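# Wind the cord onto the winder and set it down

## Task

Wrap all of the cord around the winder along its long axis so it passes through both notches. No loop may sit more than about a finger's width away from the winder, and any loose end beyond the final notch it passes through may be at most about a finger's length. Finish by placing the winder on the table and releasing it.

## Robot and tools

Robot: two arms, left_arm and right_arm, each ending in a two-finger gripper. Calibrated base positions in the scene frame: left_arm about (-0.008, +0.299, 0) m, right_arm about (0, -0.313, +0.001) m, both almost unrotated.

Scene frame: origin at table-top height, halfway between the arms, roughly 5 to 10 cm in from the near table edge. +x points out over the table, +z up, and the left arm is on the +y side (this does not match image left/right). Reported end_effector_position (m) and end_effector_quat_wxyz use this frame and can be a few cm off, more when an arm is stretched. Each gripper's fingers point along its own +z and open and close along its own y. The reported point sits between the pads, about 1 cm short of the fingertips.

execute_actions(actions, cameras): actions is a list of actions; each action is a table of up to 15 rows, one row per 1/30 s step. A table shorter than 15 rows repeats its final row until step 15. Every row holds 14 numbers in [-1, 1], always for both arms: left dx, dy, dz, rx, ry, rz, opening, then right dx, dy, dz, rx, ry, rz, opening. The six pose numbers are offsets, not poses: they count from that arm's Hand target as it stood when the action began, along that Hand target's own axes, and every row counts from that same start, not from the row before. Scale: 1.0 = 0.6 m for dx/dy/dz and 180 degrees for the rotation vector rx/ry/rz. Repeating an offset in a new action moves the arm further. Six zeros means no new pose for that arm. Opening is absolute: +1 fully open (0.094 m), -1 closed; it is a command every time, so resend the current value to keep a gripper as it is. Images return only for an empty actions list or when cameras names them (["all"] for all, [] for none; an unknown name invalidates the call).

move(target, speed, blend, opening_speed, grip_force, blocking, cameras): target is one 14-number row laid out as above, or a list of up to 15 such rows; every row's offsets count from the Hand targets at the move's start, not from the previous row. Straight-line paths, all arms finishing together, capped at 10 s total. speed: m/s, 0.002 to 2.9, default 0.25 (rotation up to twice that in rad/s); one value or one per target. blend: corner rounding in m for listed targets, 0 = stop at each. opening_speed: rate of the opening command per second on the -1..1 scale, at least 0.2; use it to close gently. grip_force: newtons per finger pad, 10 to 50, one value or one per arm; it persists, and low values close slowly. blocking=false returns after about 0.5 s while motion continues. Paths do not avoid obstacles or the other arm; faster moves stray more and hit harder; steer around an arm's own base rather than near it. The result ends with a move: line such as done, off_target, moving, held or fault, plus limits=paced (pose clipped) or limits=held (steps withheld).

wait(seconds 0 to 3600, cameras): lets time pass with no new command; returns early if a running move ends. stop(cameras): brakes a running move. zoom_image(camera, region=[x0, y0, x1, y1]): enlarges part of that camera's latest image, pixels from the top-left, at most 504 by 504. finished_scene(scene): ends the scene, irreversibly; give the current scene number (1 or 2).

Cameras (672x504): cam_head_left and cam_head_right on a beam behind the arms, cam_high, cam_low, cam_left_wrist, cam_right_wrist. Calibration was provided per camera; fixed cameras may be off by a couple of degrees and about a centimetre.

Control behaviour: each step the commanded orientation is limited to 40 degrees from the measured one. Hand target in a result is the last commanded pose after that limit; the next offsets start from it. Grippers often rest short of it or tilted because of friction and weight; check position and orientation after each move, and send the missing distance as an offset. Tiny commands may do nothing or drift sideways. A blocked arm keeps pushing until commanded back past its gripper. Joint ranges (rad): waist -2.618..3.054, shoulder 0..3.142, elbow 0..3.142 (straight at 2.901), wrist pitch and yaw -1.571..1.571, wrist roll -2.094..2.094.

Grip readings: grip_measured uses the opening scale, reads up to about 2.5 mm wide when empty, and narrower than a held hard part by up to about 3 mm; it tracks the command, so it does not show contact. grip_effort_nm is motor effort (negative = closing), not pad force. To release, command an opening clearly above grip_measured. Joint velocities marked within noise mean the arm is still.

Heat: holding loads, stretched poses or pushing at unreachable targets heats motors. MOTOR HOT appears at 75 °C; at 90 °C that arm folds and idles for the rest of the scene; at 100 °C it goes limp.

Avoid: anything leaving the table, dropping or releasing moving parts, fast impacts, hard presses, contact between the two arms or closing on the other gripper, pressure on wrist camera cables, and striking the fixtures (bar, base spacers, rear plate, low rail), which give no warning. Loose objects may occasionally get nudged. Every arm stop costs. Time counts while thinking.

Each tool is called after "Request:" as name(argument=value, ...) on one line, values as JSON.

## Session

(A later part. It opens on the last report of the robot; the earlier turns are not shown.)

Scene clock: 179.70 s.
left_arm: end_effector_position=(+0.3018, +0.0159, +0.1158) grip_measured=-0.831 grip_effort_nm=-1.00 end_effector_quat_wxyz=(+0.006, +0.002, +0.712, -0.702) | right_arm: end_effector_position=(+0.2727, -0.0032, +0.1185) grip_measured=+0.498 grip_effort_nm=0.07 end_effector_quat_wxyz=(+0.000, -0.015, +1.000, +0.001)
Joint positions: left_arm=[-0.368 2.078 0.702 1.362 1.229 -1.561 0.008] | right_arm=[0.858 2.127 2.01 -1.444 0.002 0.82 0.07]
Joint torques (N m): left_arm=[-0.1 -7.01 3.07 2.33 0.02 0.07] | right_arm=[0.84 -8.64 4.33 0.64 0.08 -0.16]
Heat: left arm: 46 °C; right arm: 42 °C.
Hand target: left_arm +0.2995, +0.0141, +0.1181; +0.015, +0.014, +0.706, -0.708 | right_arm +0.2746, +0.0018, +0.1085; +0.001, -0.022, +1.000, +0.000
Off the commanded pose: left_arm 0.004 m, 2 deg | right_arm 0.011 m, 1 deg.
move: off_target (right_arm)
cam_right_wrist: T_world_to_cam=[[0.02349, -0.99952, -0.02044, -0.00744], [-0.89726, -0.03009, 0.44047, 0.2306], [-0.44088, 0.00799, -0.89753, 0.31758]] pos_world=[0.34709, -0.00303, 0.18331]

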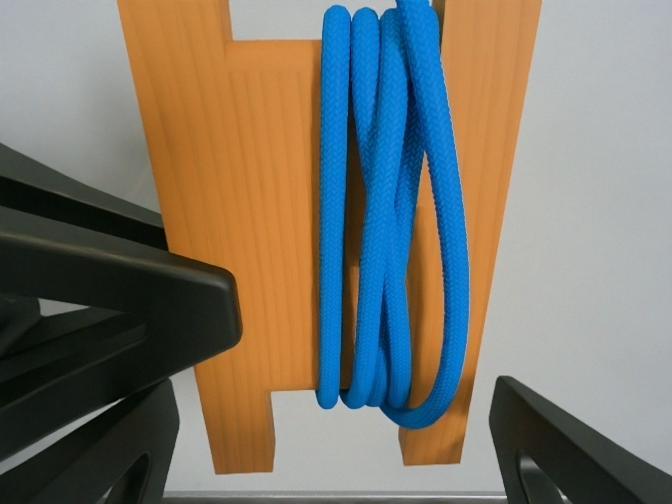

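Request:
move(target=[0, 0, 0, 0, 0, 0, -0.92, 0, 0, 0, 0, 0, 0, 0.12], opening_speed=0.4, cameras=["cam_right_wrist"])

Scene clock: 181.07 s.
left_arm: end_effector_position=(+0.3024, +0.0159, +0.1159) grip_measured=-0.831 grip_effort_nm=-1.01 end_effector_quat_wxyz=(+0.008, +0.001, +0.712, -0.702) | right_arm: end_effector_position=(+0.2745, -0.0022, +0.1185) grip_measured=+0.163 grip_effort_nm=-0.94 end_effector_quat_wxyz=(+0.004, -0.016, +1.000, +0.003)
Joint positions: left_arm=[-0.368 2.078 0.702 1.363 1.225 -1.562 0.008] | right_arm=[0.858 2.127 2.01 -1.437 0.006 0.818 0.055]
Joint torques (N m): left_arm=[-0.06 -6.95 3.03 2.33 0.04 0.06] | right_arm=[0.76 -8.77 4.19 0.59 0.08 -0.15]
Heat: left arm: 46 °C; right arm: 43 °C.
Hand target: left_arm +0.2995, +0.0141, +0.1181; +0.015, +0.014, +0.706, -0.708 | right_arm +0.2746, +0.0018, +0.1085; +0.001, -0.022, +1.000, +0.000
Off the commanded pose: left_arm 0.004 m, 2 deg | right_arm 0.011 m, 1 deg.
move: done
cam_right_wrist: T_world_to_cam=[[0.0247, -0.99943, -0.02317, -0.00658], [-0.90082, -0.03231, 0.433, 0.23411], [-0.4335, 0.01018, -0.9011, 0.31679]] pos_world=[0.34838, -0.00223, 0.18394]

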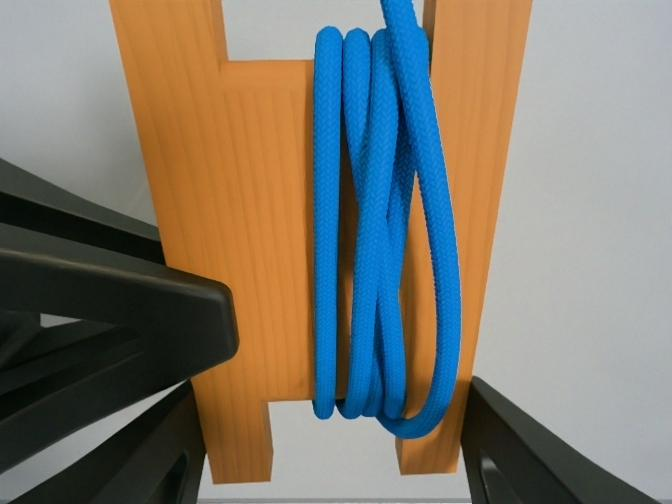

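Request:
move(target=[[0, 0, 0, 0, 0, 0, -0.45, 0, 0, 0, 0, 0, 0, 0.12], [0, 0, -0.2, 0, 0, 0, -0.45, 0, 0, 0, 0, 0, 0, 0.12]], speed=[0.1, 0.2], opening_speed=0.7, cameras=["cam_right_wrist", "cam_low", "cam_left_wrist"])

Request:
zoom_image(camera="cam_low", region=[260, 130, 400, 270])

Scene clock: 184.00 s.
left_arm: end_effector_position=(+0.3010, +0.1318, +0.1072) grip_measured=-0.452 grip_effort_nm=0.14 end_effector_quat_wxyz=(-0.002, -0.013, +0.710, -0.704) | right_arm: end_effector_position=(+0.2753, -0.0001, +0.1185) grip_measured=+0.160 grip_effort_nm=-1.05 end_effector_quat_wxyz=(+0.007, -0.017, +1.000, +0.007)
Joint positions: left_arm=[-0.008 2.062 0.614 1.364 1.579 -1.523 0.026] | right_arm=[0.859 2.127 2.01 -1.428 0.005 0.817 0.054]
Joint torques (N m): left_arm=[1.01 -10.55 2.47 1.73 0.18 0.33] | right_arm=[0.64 -8.64 4.16 0.51 0.11 -0.1]
Heat: left arm: 46 °C; right arm: 43 °C.
Hand target: left_arm +0.2993, +0.1340, +0.1178; +0.015, +0.014, +0.706, -0.708 | right_arm +0.2747, +0.0018, +0.1085; +0.001, -0.022, +1.000, +0.000
Off the commanded pose: left_arm 0.011 m, 4 deg | right_arm 0.010 m, 1 deg.
joint sent to its limit (left arm) — joint 5 (wrist yaw), upper limit. The joint targets still meet the commanded pose.
move: off_target (left_arm)
cam_left_wrist: T_world_to_cam=[[0.04893, 0.00388, 0.99879, -0.12288], [-0.92332, 0.38154, 0.04375, 0.26259], [-0.38091, -0.92435, 0.02225, 0.32041]] pos_world=[0.37051, 0.19646, 0.10412]
cam_right_wrist: T_world_to_cam=[[0.02793, -0.99915, -0.03034, -0.00449], [-0.90284, -0.03824, 0.42828, 0.23605], [-0.42907, 0.01543, -0.90314, 0.3161]] pos_world=[0.34887, -0.00034, 0.18425]
Images, in order (width x height): cam_low 672x504, cam_left_wrist 672x504, cam_right_wrist 672x504.

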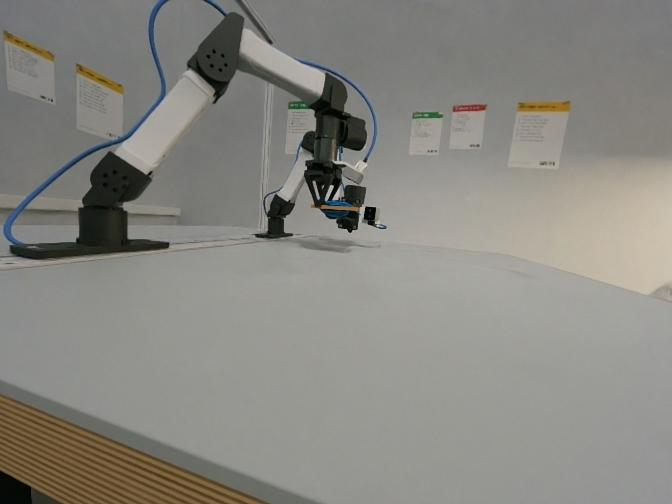

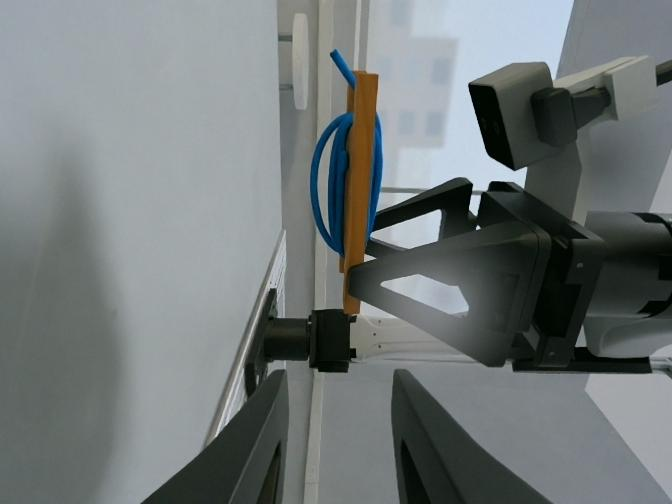

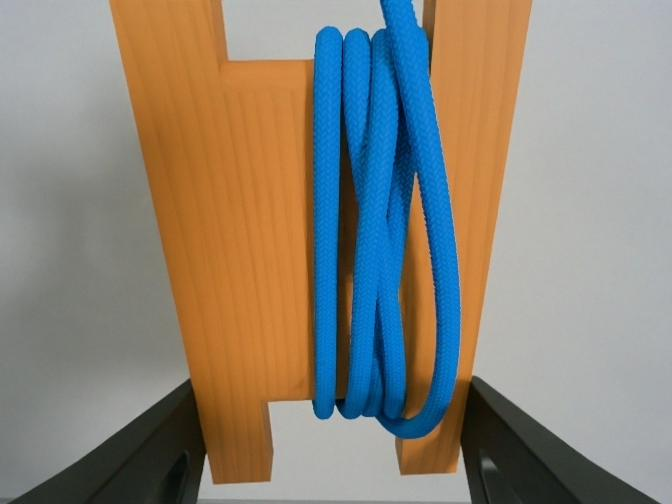

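Scaled by 3.600 from the camera's image (finer frame: 960x720).

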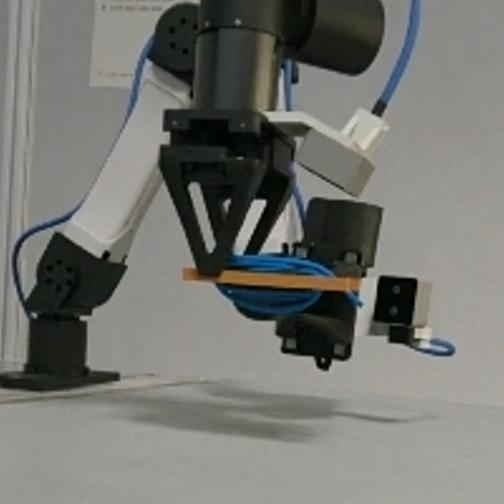

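Request:
move(target=[0, 0, 0, 0, 0, 0, -0.45, 0, 0, 0.1308, 0, 0, 0, 0.12], speed=0.1, cameras=["cam_low", "cam_right_wrist"])

Request:
zoom_image(camera="cam_low", region=[260, 150, 400, 290])

Scene clock: 186.03 s.
left_arm: end_effector_position=(+0.3010, +0.1318, +0.1072) grip_measured=-0.452 grip_effort_nm=0.14 end_effector_quat_wxyz=(-0.002, -0.013, +0.710, -0.704) | right_arm: end_effector_position=(+0.2761, +0.0013, +0.0384) grip_measured=+0.160 grip_effort_nm=-1.05 end_effector_quat_wxyz=(+0.005, -0.017, +1.000, +0.004)
Joint positions: left_arm=[-0.008 2.062 0.614 1.364 1.579 -1.521 0.026] | right_arm=[0.859 2.153 1.732 -1.129 0.005 0.817 0.054]
Joint torques (N m): left_arm=[0.94 -10.41 2.47 1.72 0.16 0.3] | right_arm=[0.49 -9.13 4.33 0.5 0.05 -0.12]
Heat: left arm: 46 °C; right arm: 43 °C.
Hand target: left_arm +0.2994, +0.1336, +0.1174; +0.019, +0.010, +0.710, -0.704 (not the last commanded pose) | right_arm +0.2748, +0.0018, +0.0301; +0.001, -0.022, +1.000, +0.000
Off the commanded pose: left_arm 0.011 m, 4 deg | right_arm 0.009 m, 1 deg.
joint at its limit (left arm) — joint 5 (wrist yaw), upper limit.
move: done
cam_right_wrist: T_world_to_cam=[[0.02785, -0.99927, -0.02615, -0.00575], [-0.90122, -0.03642, 0.43182, 0.27052], [-0.43246, 0.01155, -0.90158, 0.24491]] pos_world=[0.34988, 0.00127, 0.10384]

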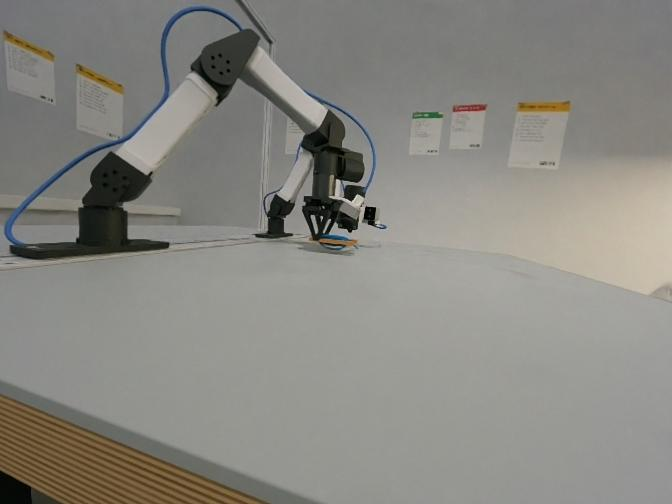

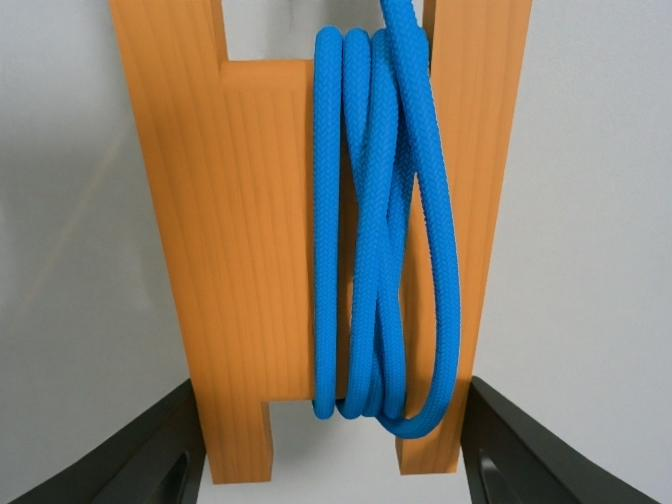

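Scaled by 3.600 from the camera's image (finer frame: 960x720).

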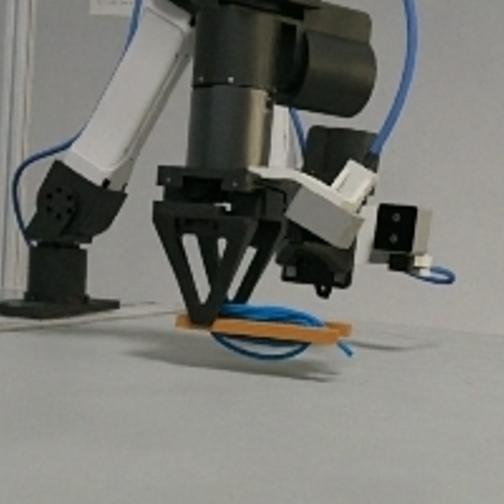

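Request:
move(target=[0, 0, 0, 0, 0, 0, -0.45, 0, 0, 0.02, 0, 0, 0, 0.12], speed=0.04, cameras=["cam_low"])

Request:
zoom_image(camera="cam_low", region=[280, 190, 380, 270])

Scene clock: 187.20 s.
left_arm: end_effector_position=(+0.3010, +0.1318, +0.1072) grip_measured=-0.452 grip_effort_nm=0.14 end_effector_quat_wxyz=(-0.002, -0.013, +0.710, -0.704) | right_arm: end_effector_position=(+0.2762, +0.0015, +0.0267) grip_measured=+0.160 grip_effort_nm=-1.05 end_effector_quat_wxyz=(+0.005, -0.017, +1.000, +0.005)
Joint positions: left_arm=[-0.008 2.062 0.614 1.364 1.579 -1.521 0.026] | right_arm=[0.859 2.163 1.701 -1.087 0.005 0.817 0.054]
Joint torques (N m): left_arm=[0.96 -10.41 2.43 1.72 0.16 0.3] | right_arm=[0.42 -9.06 4.55 0.51 0.01 -0.13]
Heat: left arm: 46 °C; right arm: 43 °C.
Hand target: left_arm +0.2994, +0.1336, +0.1174; +0.019, +0.010, +0.710, -0.704 | right_arm +0.2748, +0.0018, +0.0181; +0.001, -0.022, +1.000, +0.000
Off the commanded pose: left_arm 0.010 m, 4 deg | right_arm 0.009 m, 1 deg.
joint at its limit (left arm) — joint 5 (wrist yaw), upper limit.
move: done

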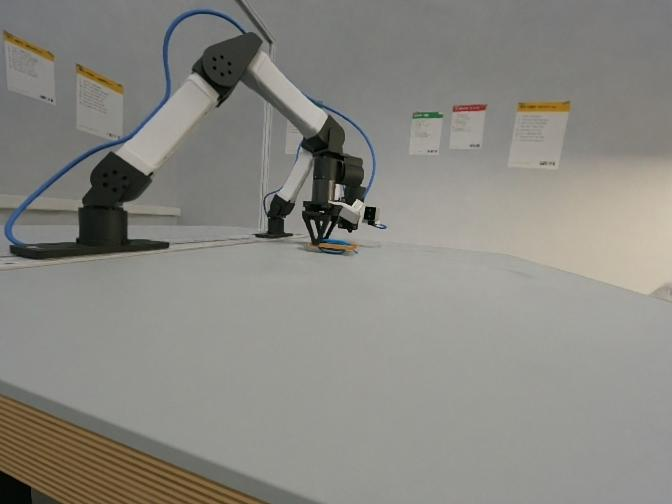

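Scaled by 5.040 from the camera's image (finer frame: 960x720).

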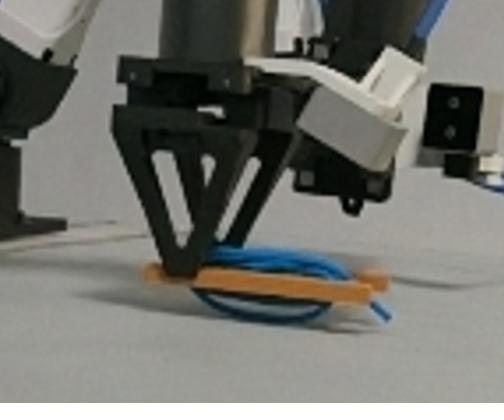

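Request:
move(target=[0, 0, 0, 0, 0, 0, -0.45, 0, 0, 0.0133, 0, 0, 0, 0.12], speed=0.03, cameras=["cam_low", "cam_right_wrist"])

Request:
zoom_image(camera="cam_low", region=[280, 190, 380, 270])

Scene clock: 188.20 s.
left_arm: end_effector_position=(+0.3010, +0.1318, +0.1072) grip_measured=-0.452 grip_effort_nm=0.14 end_effector_quat_wxyz=(-0.002, -0.013, +0.710, -0.704) | right_arm: end_effector_position=(+0.2763, +0.0017, +0.0188) grip_measured=+0.160 grip_effort_nm=-1.04 end_effector_quat_wxyz=(+0.005, -0.017, +1.000, +0.005)
Joint positions: left_arm=[-0.008 2.062 0.614 1.364 1.579 -1.521 0.026] | right_arm=[0.859 2.171 1.682 -1.06 0.005 0.817 0.054]
Joint torques (N m): left_arm=[0.91 -10.45 2.44 1.72 0.15 0.3] | right_arm=[0.47 -9.06 4.44 0.53 0.09 -0.09]
Heat: left arm: 46 °C; right arm: 43 °C.
Hand target: left_arm +0.2994, +0.1336, +0.1174; +0.019, +0.010, +0.710, -0.704 | right_arm +0.2748, +0.0018, +0.0100; +0.001, -0.022, +1.000, +0.000
Off the commanded pose: left_arm 0.010 m, 4 deg | right_arm 0.009 m, 1 deg.
joint at its limit (left arm) — joint 5 (wrist yaw), upper limit.
move: done
cam_right_wrist: T_world_to_cam=[[0.02783, -0.99926, -0.02668, -0.00582], [-0.90142, -0.03662, 0.4314, 0.27924], [-0.43206, 0.01204, -0.90177, 0.22729]] pos_world=[0.35008, 0.00167, 0.08434]

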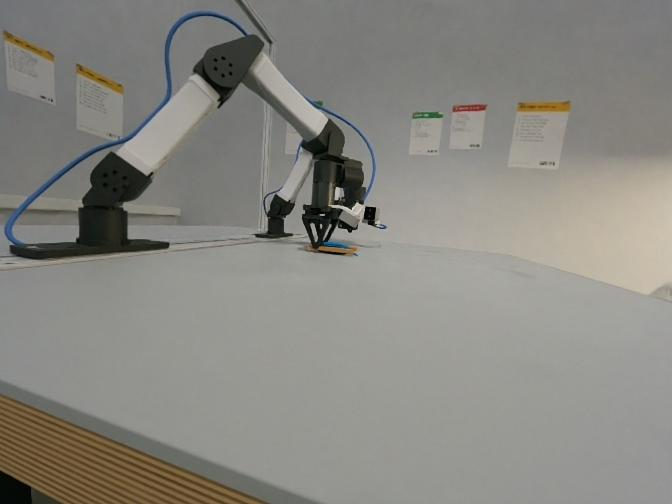

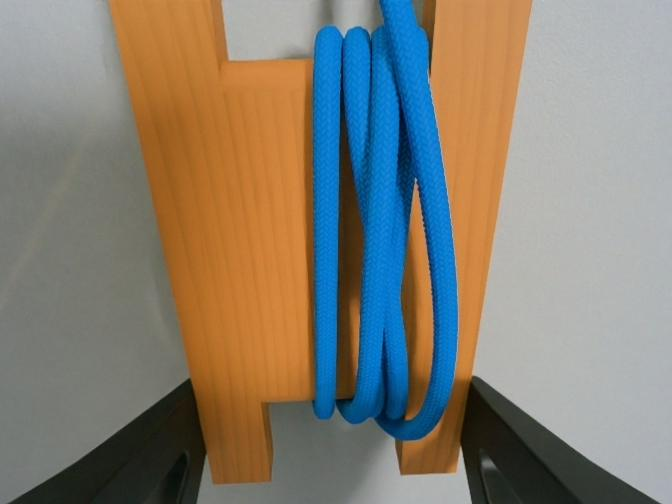

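Scaled by 5.040 from the camera's image (finer frame: 960x720).

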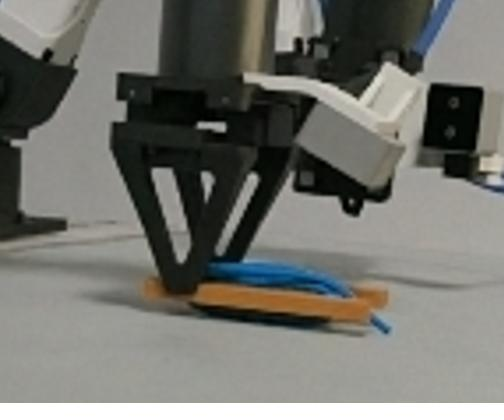

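Request:
move(target=[0, 0, 0, 0, 0, 0, -0.45, 0, 0, 0.0083, 0, 0, 0, 0.12], speed=0.03, cameras=["cam_low", "cam_right_wrist"])

Request:
zoom_image(camera="cam_low", region=[280, 190, 380, 270])

Scene clock: 189.00 s.
left_arm: end_effector_position=(+0.3010, +0.1318, +0.1072) grip_measured=-0.452 grip_effort_nm=0.14 end_effector_quat_wxyz=(-0.002, -0.013, +0.710, -0.704) | right_arm: end_effector_position=(+0.2775, +0.0030, +0.0172) grip_measured=+0.160 grip_effort_nm=-1.05 end_effector_quat_wxyz=(+0.008, -0.017, +1.000, +0.008)
Joint positions: left_arm=[-0.008 2.062 0.614 1.364 1.579 -1.521 0.026] | right_arm=[0.859 2.172 1.676 -1.045 0.005 0.817 0.054]
Joint torques (N m): left_arm=[0.94 -10.41 2.44 1.72 0.14 0.3] | right_arm=[0.46 -8.62 3.85 0.52 0.11 -0.12]
Heat: left arm: 46 °C; right arm: 43 °C.
Hand target: left_arm +0.2994, +0.1336, +0.1174; +0.019, +0.010, +0.710, -0.704 | right_arm +0.2748, +0.0018, +0.0050; +0.001, -0.022, +1.000, +0.000
Off the commanded pose: left_arm 0.010 m, 4 deg | right_arm 0.013 m, 1 deg.
joint at its limit (left arm) — joint 5 (wrist yaw), upper limit.
move: off_target (right_arm)
cam_right_wrist: T_world_to_cam=[[0.02789, -0.99907, -0.03288, -0.0045], [-0.90378, -0.03926, 0.42619, 0.28177], [-0.42709, 0.01782, -0.90404, 0.22498]] pos_world=[0.35087, 0.00256, 0.08316]

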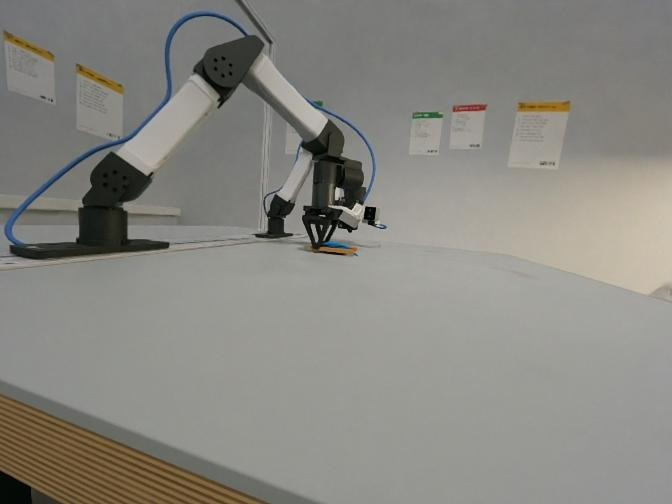

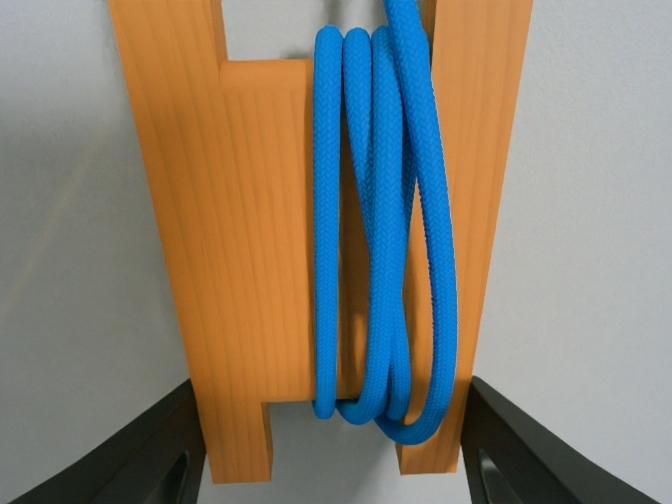

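Scaled by 5.040 from the camera's image (finer frame: 960x720).

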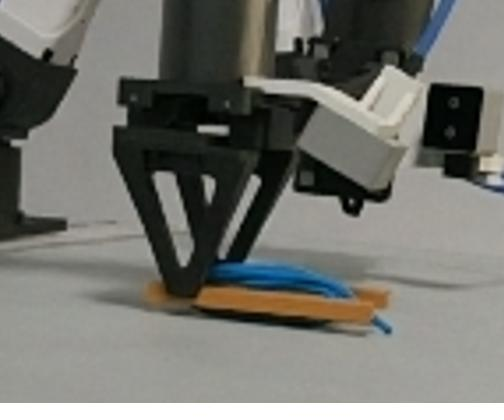

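Request:
move(target=[[0, 0, 0, 0, 0, 0, -0.45, 0, 0, -0.018, 0, 0, 0, 0.12], [0, 0, 0, 0, 0, 0, -0.45, 0, 0, -0.018, 0, 0, 0, 0.55]], speed=[0.05, 0.05], opening_speed=0.5, cameras=["cam_low", "cam_right_wrist"])

Request:
zoom_image(camera="cam_low", region=[280, 190, 380, 270])

Scene clock: 191.37 s.
left_arm: end_effector_position=(+0.3010, +0.1318, +0.1072) grip_measured=-0.452 grip_effort_nm=0.14 end_effector_quat_wxyz=(-0.002, -0.013, +0.710, -0.704) | right_arm: end_effector_position=(+0.2760, +0.0013, +0.0172) grip_measured=+0.547 grip_effort_nm=0.08 end_effector_quat_wxyz=(+0.005, -0.017, +1.000, +0.005)
Joint positions: left_arm=[-0.008 2.062 0.614 1.364 1.579 -1.521 0.026] | right_arm=[0.859 2.172 1.676 -1.054 0.005 0.817 0.073]
Joint torques (N m): left_arm=[0.94 -10.43 2.43 1.72 0.14 0.3] | right_arm=[0.58 -9.72 5.94 0.27 0.08 -0.14]
Heat: left arm: 45 °C; right arm: 44 °C.
Hand target: left_arm +0.2994, +0.1336, +0.1174; +0.019, +0.010, +0.710, -0.704 | right_arm +0.2748, +0.0018, +0.0158; +0.001, -0.022, +1.000, +0.000
Off the commanded pose: left_arm 0.010 m, 4 deg | right_arm 0.002 m, 1 deg.
joint at its limit (left arm) — joint 5 (wrist yaw), upper limit.
move: done
cam_right_wrist: T_world_to_cam=[[0.02782, -0.99926, -0.02646, -0.00617], [-0.90132, -0.03652, 0.43161, 0.27964], [-0.43226, 0.01184, -0.90167, 0.22569]] pos_world=[0.34978, 0.00137, 0.08264]

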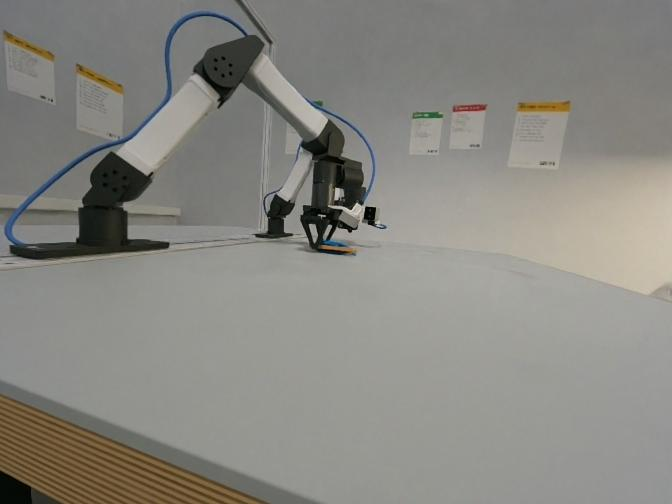

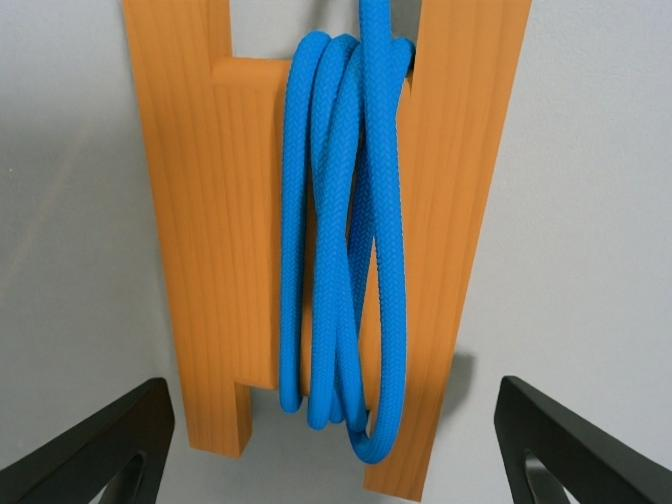

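Scaled by 5.040 from the camera's image (finer frame: 960x720).

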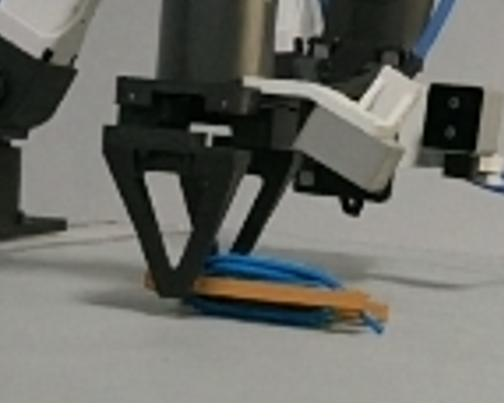

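Request:
move(target=[0, 0, 0, 0, 0, 0, -0.45, 0, 0, -0.18, 0, 0, 0, 0.55], speed=0.1, cameras=["cam_low", "cam_right_wrist", "cam_high", "cam_head_left", "cam_head_right"])

Request:
zoom_image(camera="cam_low", region=[280, 190, 380, 270])

Request:
zoom_image(camera="cam_high", region=[332, 190, 452, 290])

Scene clock: 194.03 s.
left_arm: end_effector_position=(+0.3010, +0.1318, +0.1072) grip_measured=-0.452 grip_effort_nm=0.14 end_effector_quat_wxyz=(-0.002, -0.013, +0.710, -0.704) | right_arm: end_effector_position=(+0.2750, -0.0004, +0.1149) grip_measured=+0.548 grip_effort_nm=0.08 end_effector_quat_wxyz=(-0.005, -0.017, +1.000, -0.006)
Joint positions: left_arm=[-0.008 2.062 0.614 1.364 1.579 -1.521 0.026] | right_arm=[0.859 2.164 2.054 -1.468 0.005 0.817 0.073]
Joint torques (N m): left_arm=[0.91 -10.47 2.45 1.72 0.15 0.29] | right_arm=[0.68 -11.44 6.46 0.22 0.04 -0.1]
Heat: left arm: 45 °C; right arm: 44 °C.
Hand target: left_arm +0.2994, +0.1336, +0.1174; +0.019, +0.010, +0.710, -0.704 | right_arm +0.2746, +0.0017, +0.1238; +0.001, -0.022, +1.000, +0.000
Off the commanded pose: left_arm 0.010 m, 4 deg | right_arm 0.009 m, 1 deg.
joint at its limit (left arm) — joint 5 (wrist yaw), upper limit.
move: done
cam_right_wrist: T_world_to_cam=[[0.02765, -0.9996, -0.00574, -0.00764], [-0.8931, -0.02728, 0.44903, 0.23225], [-0.44901, -0.00729, -0.8935, 0.31709]] pos_world=[0.35001, 0.00101, 0.17899]
Images, in order (width x height): cam_head_left 672x504, cam_head_right 672x504, cam_high 672x504, cam_low 672x504, cam_right_wrist 672x504.

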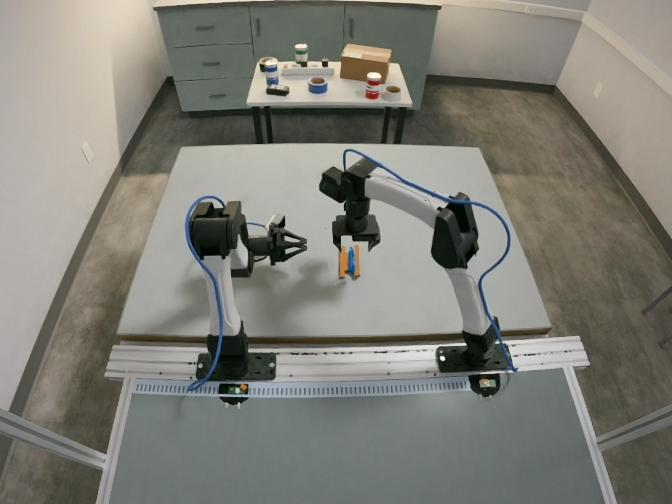

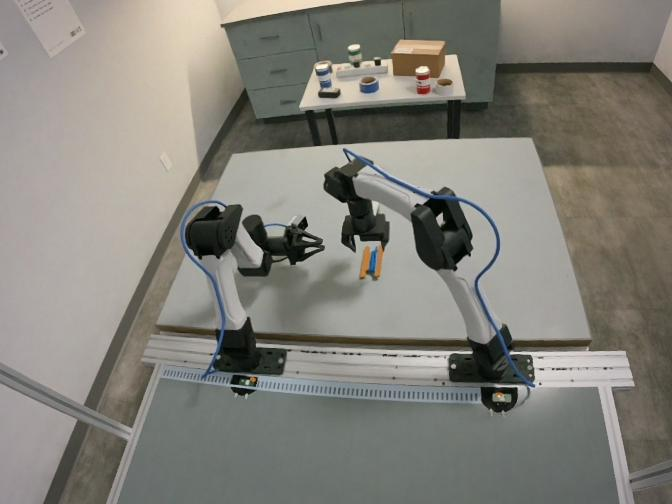

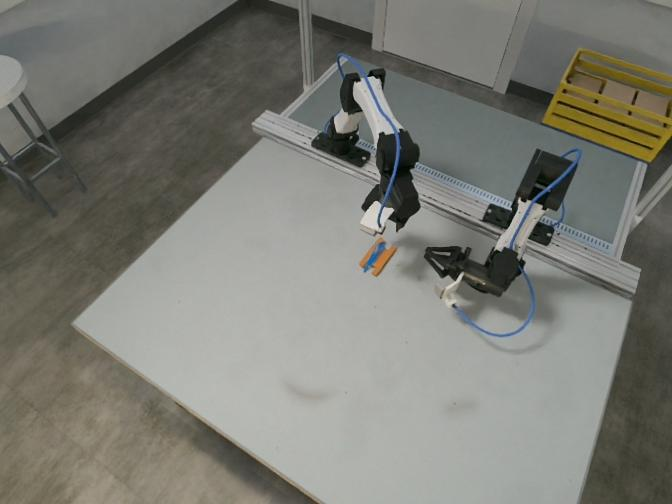

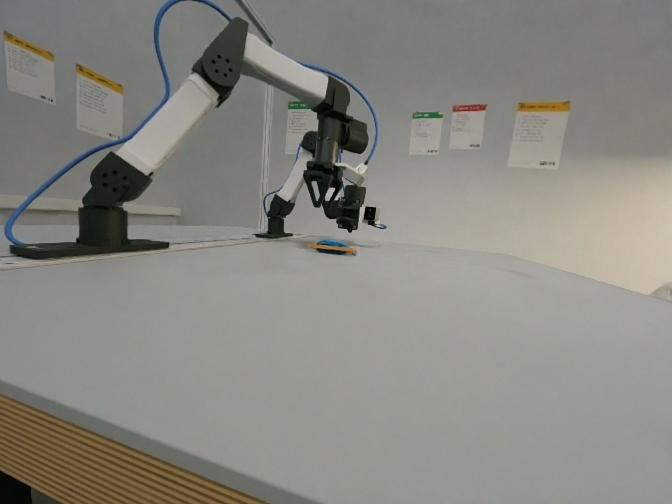

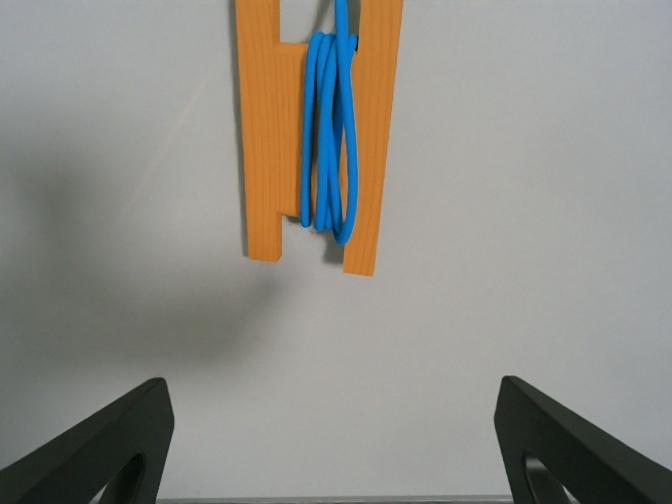

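Scaled by 5.040 from the camera's image (finer frame: 960x720).

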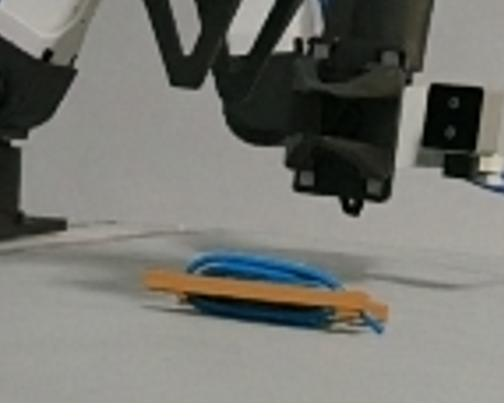

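Scaled by 4.200 from the camera's image (finer frame: 960x720).

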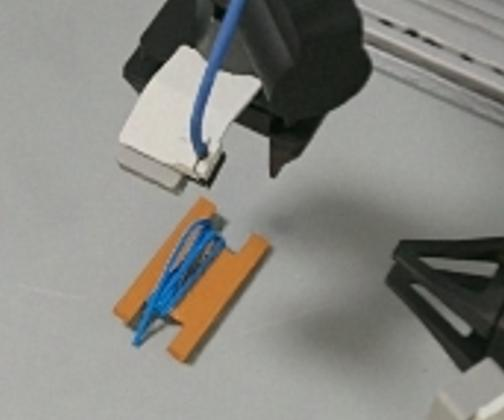

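Request:
finished_scene(scene=2)

The scene is finished: the task was done.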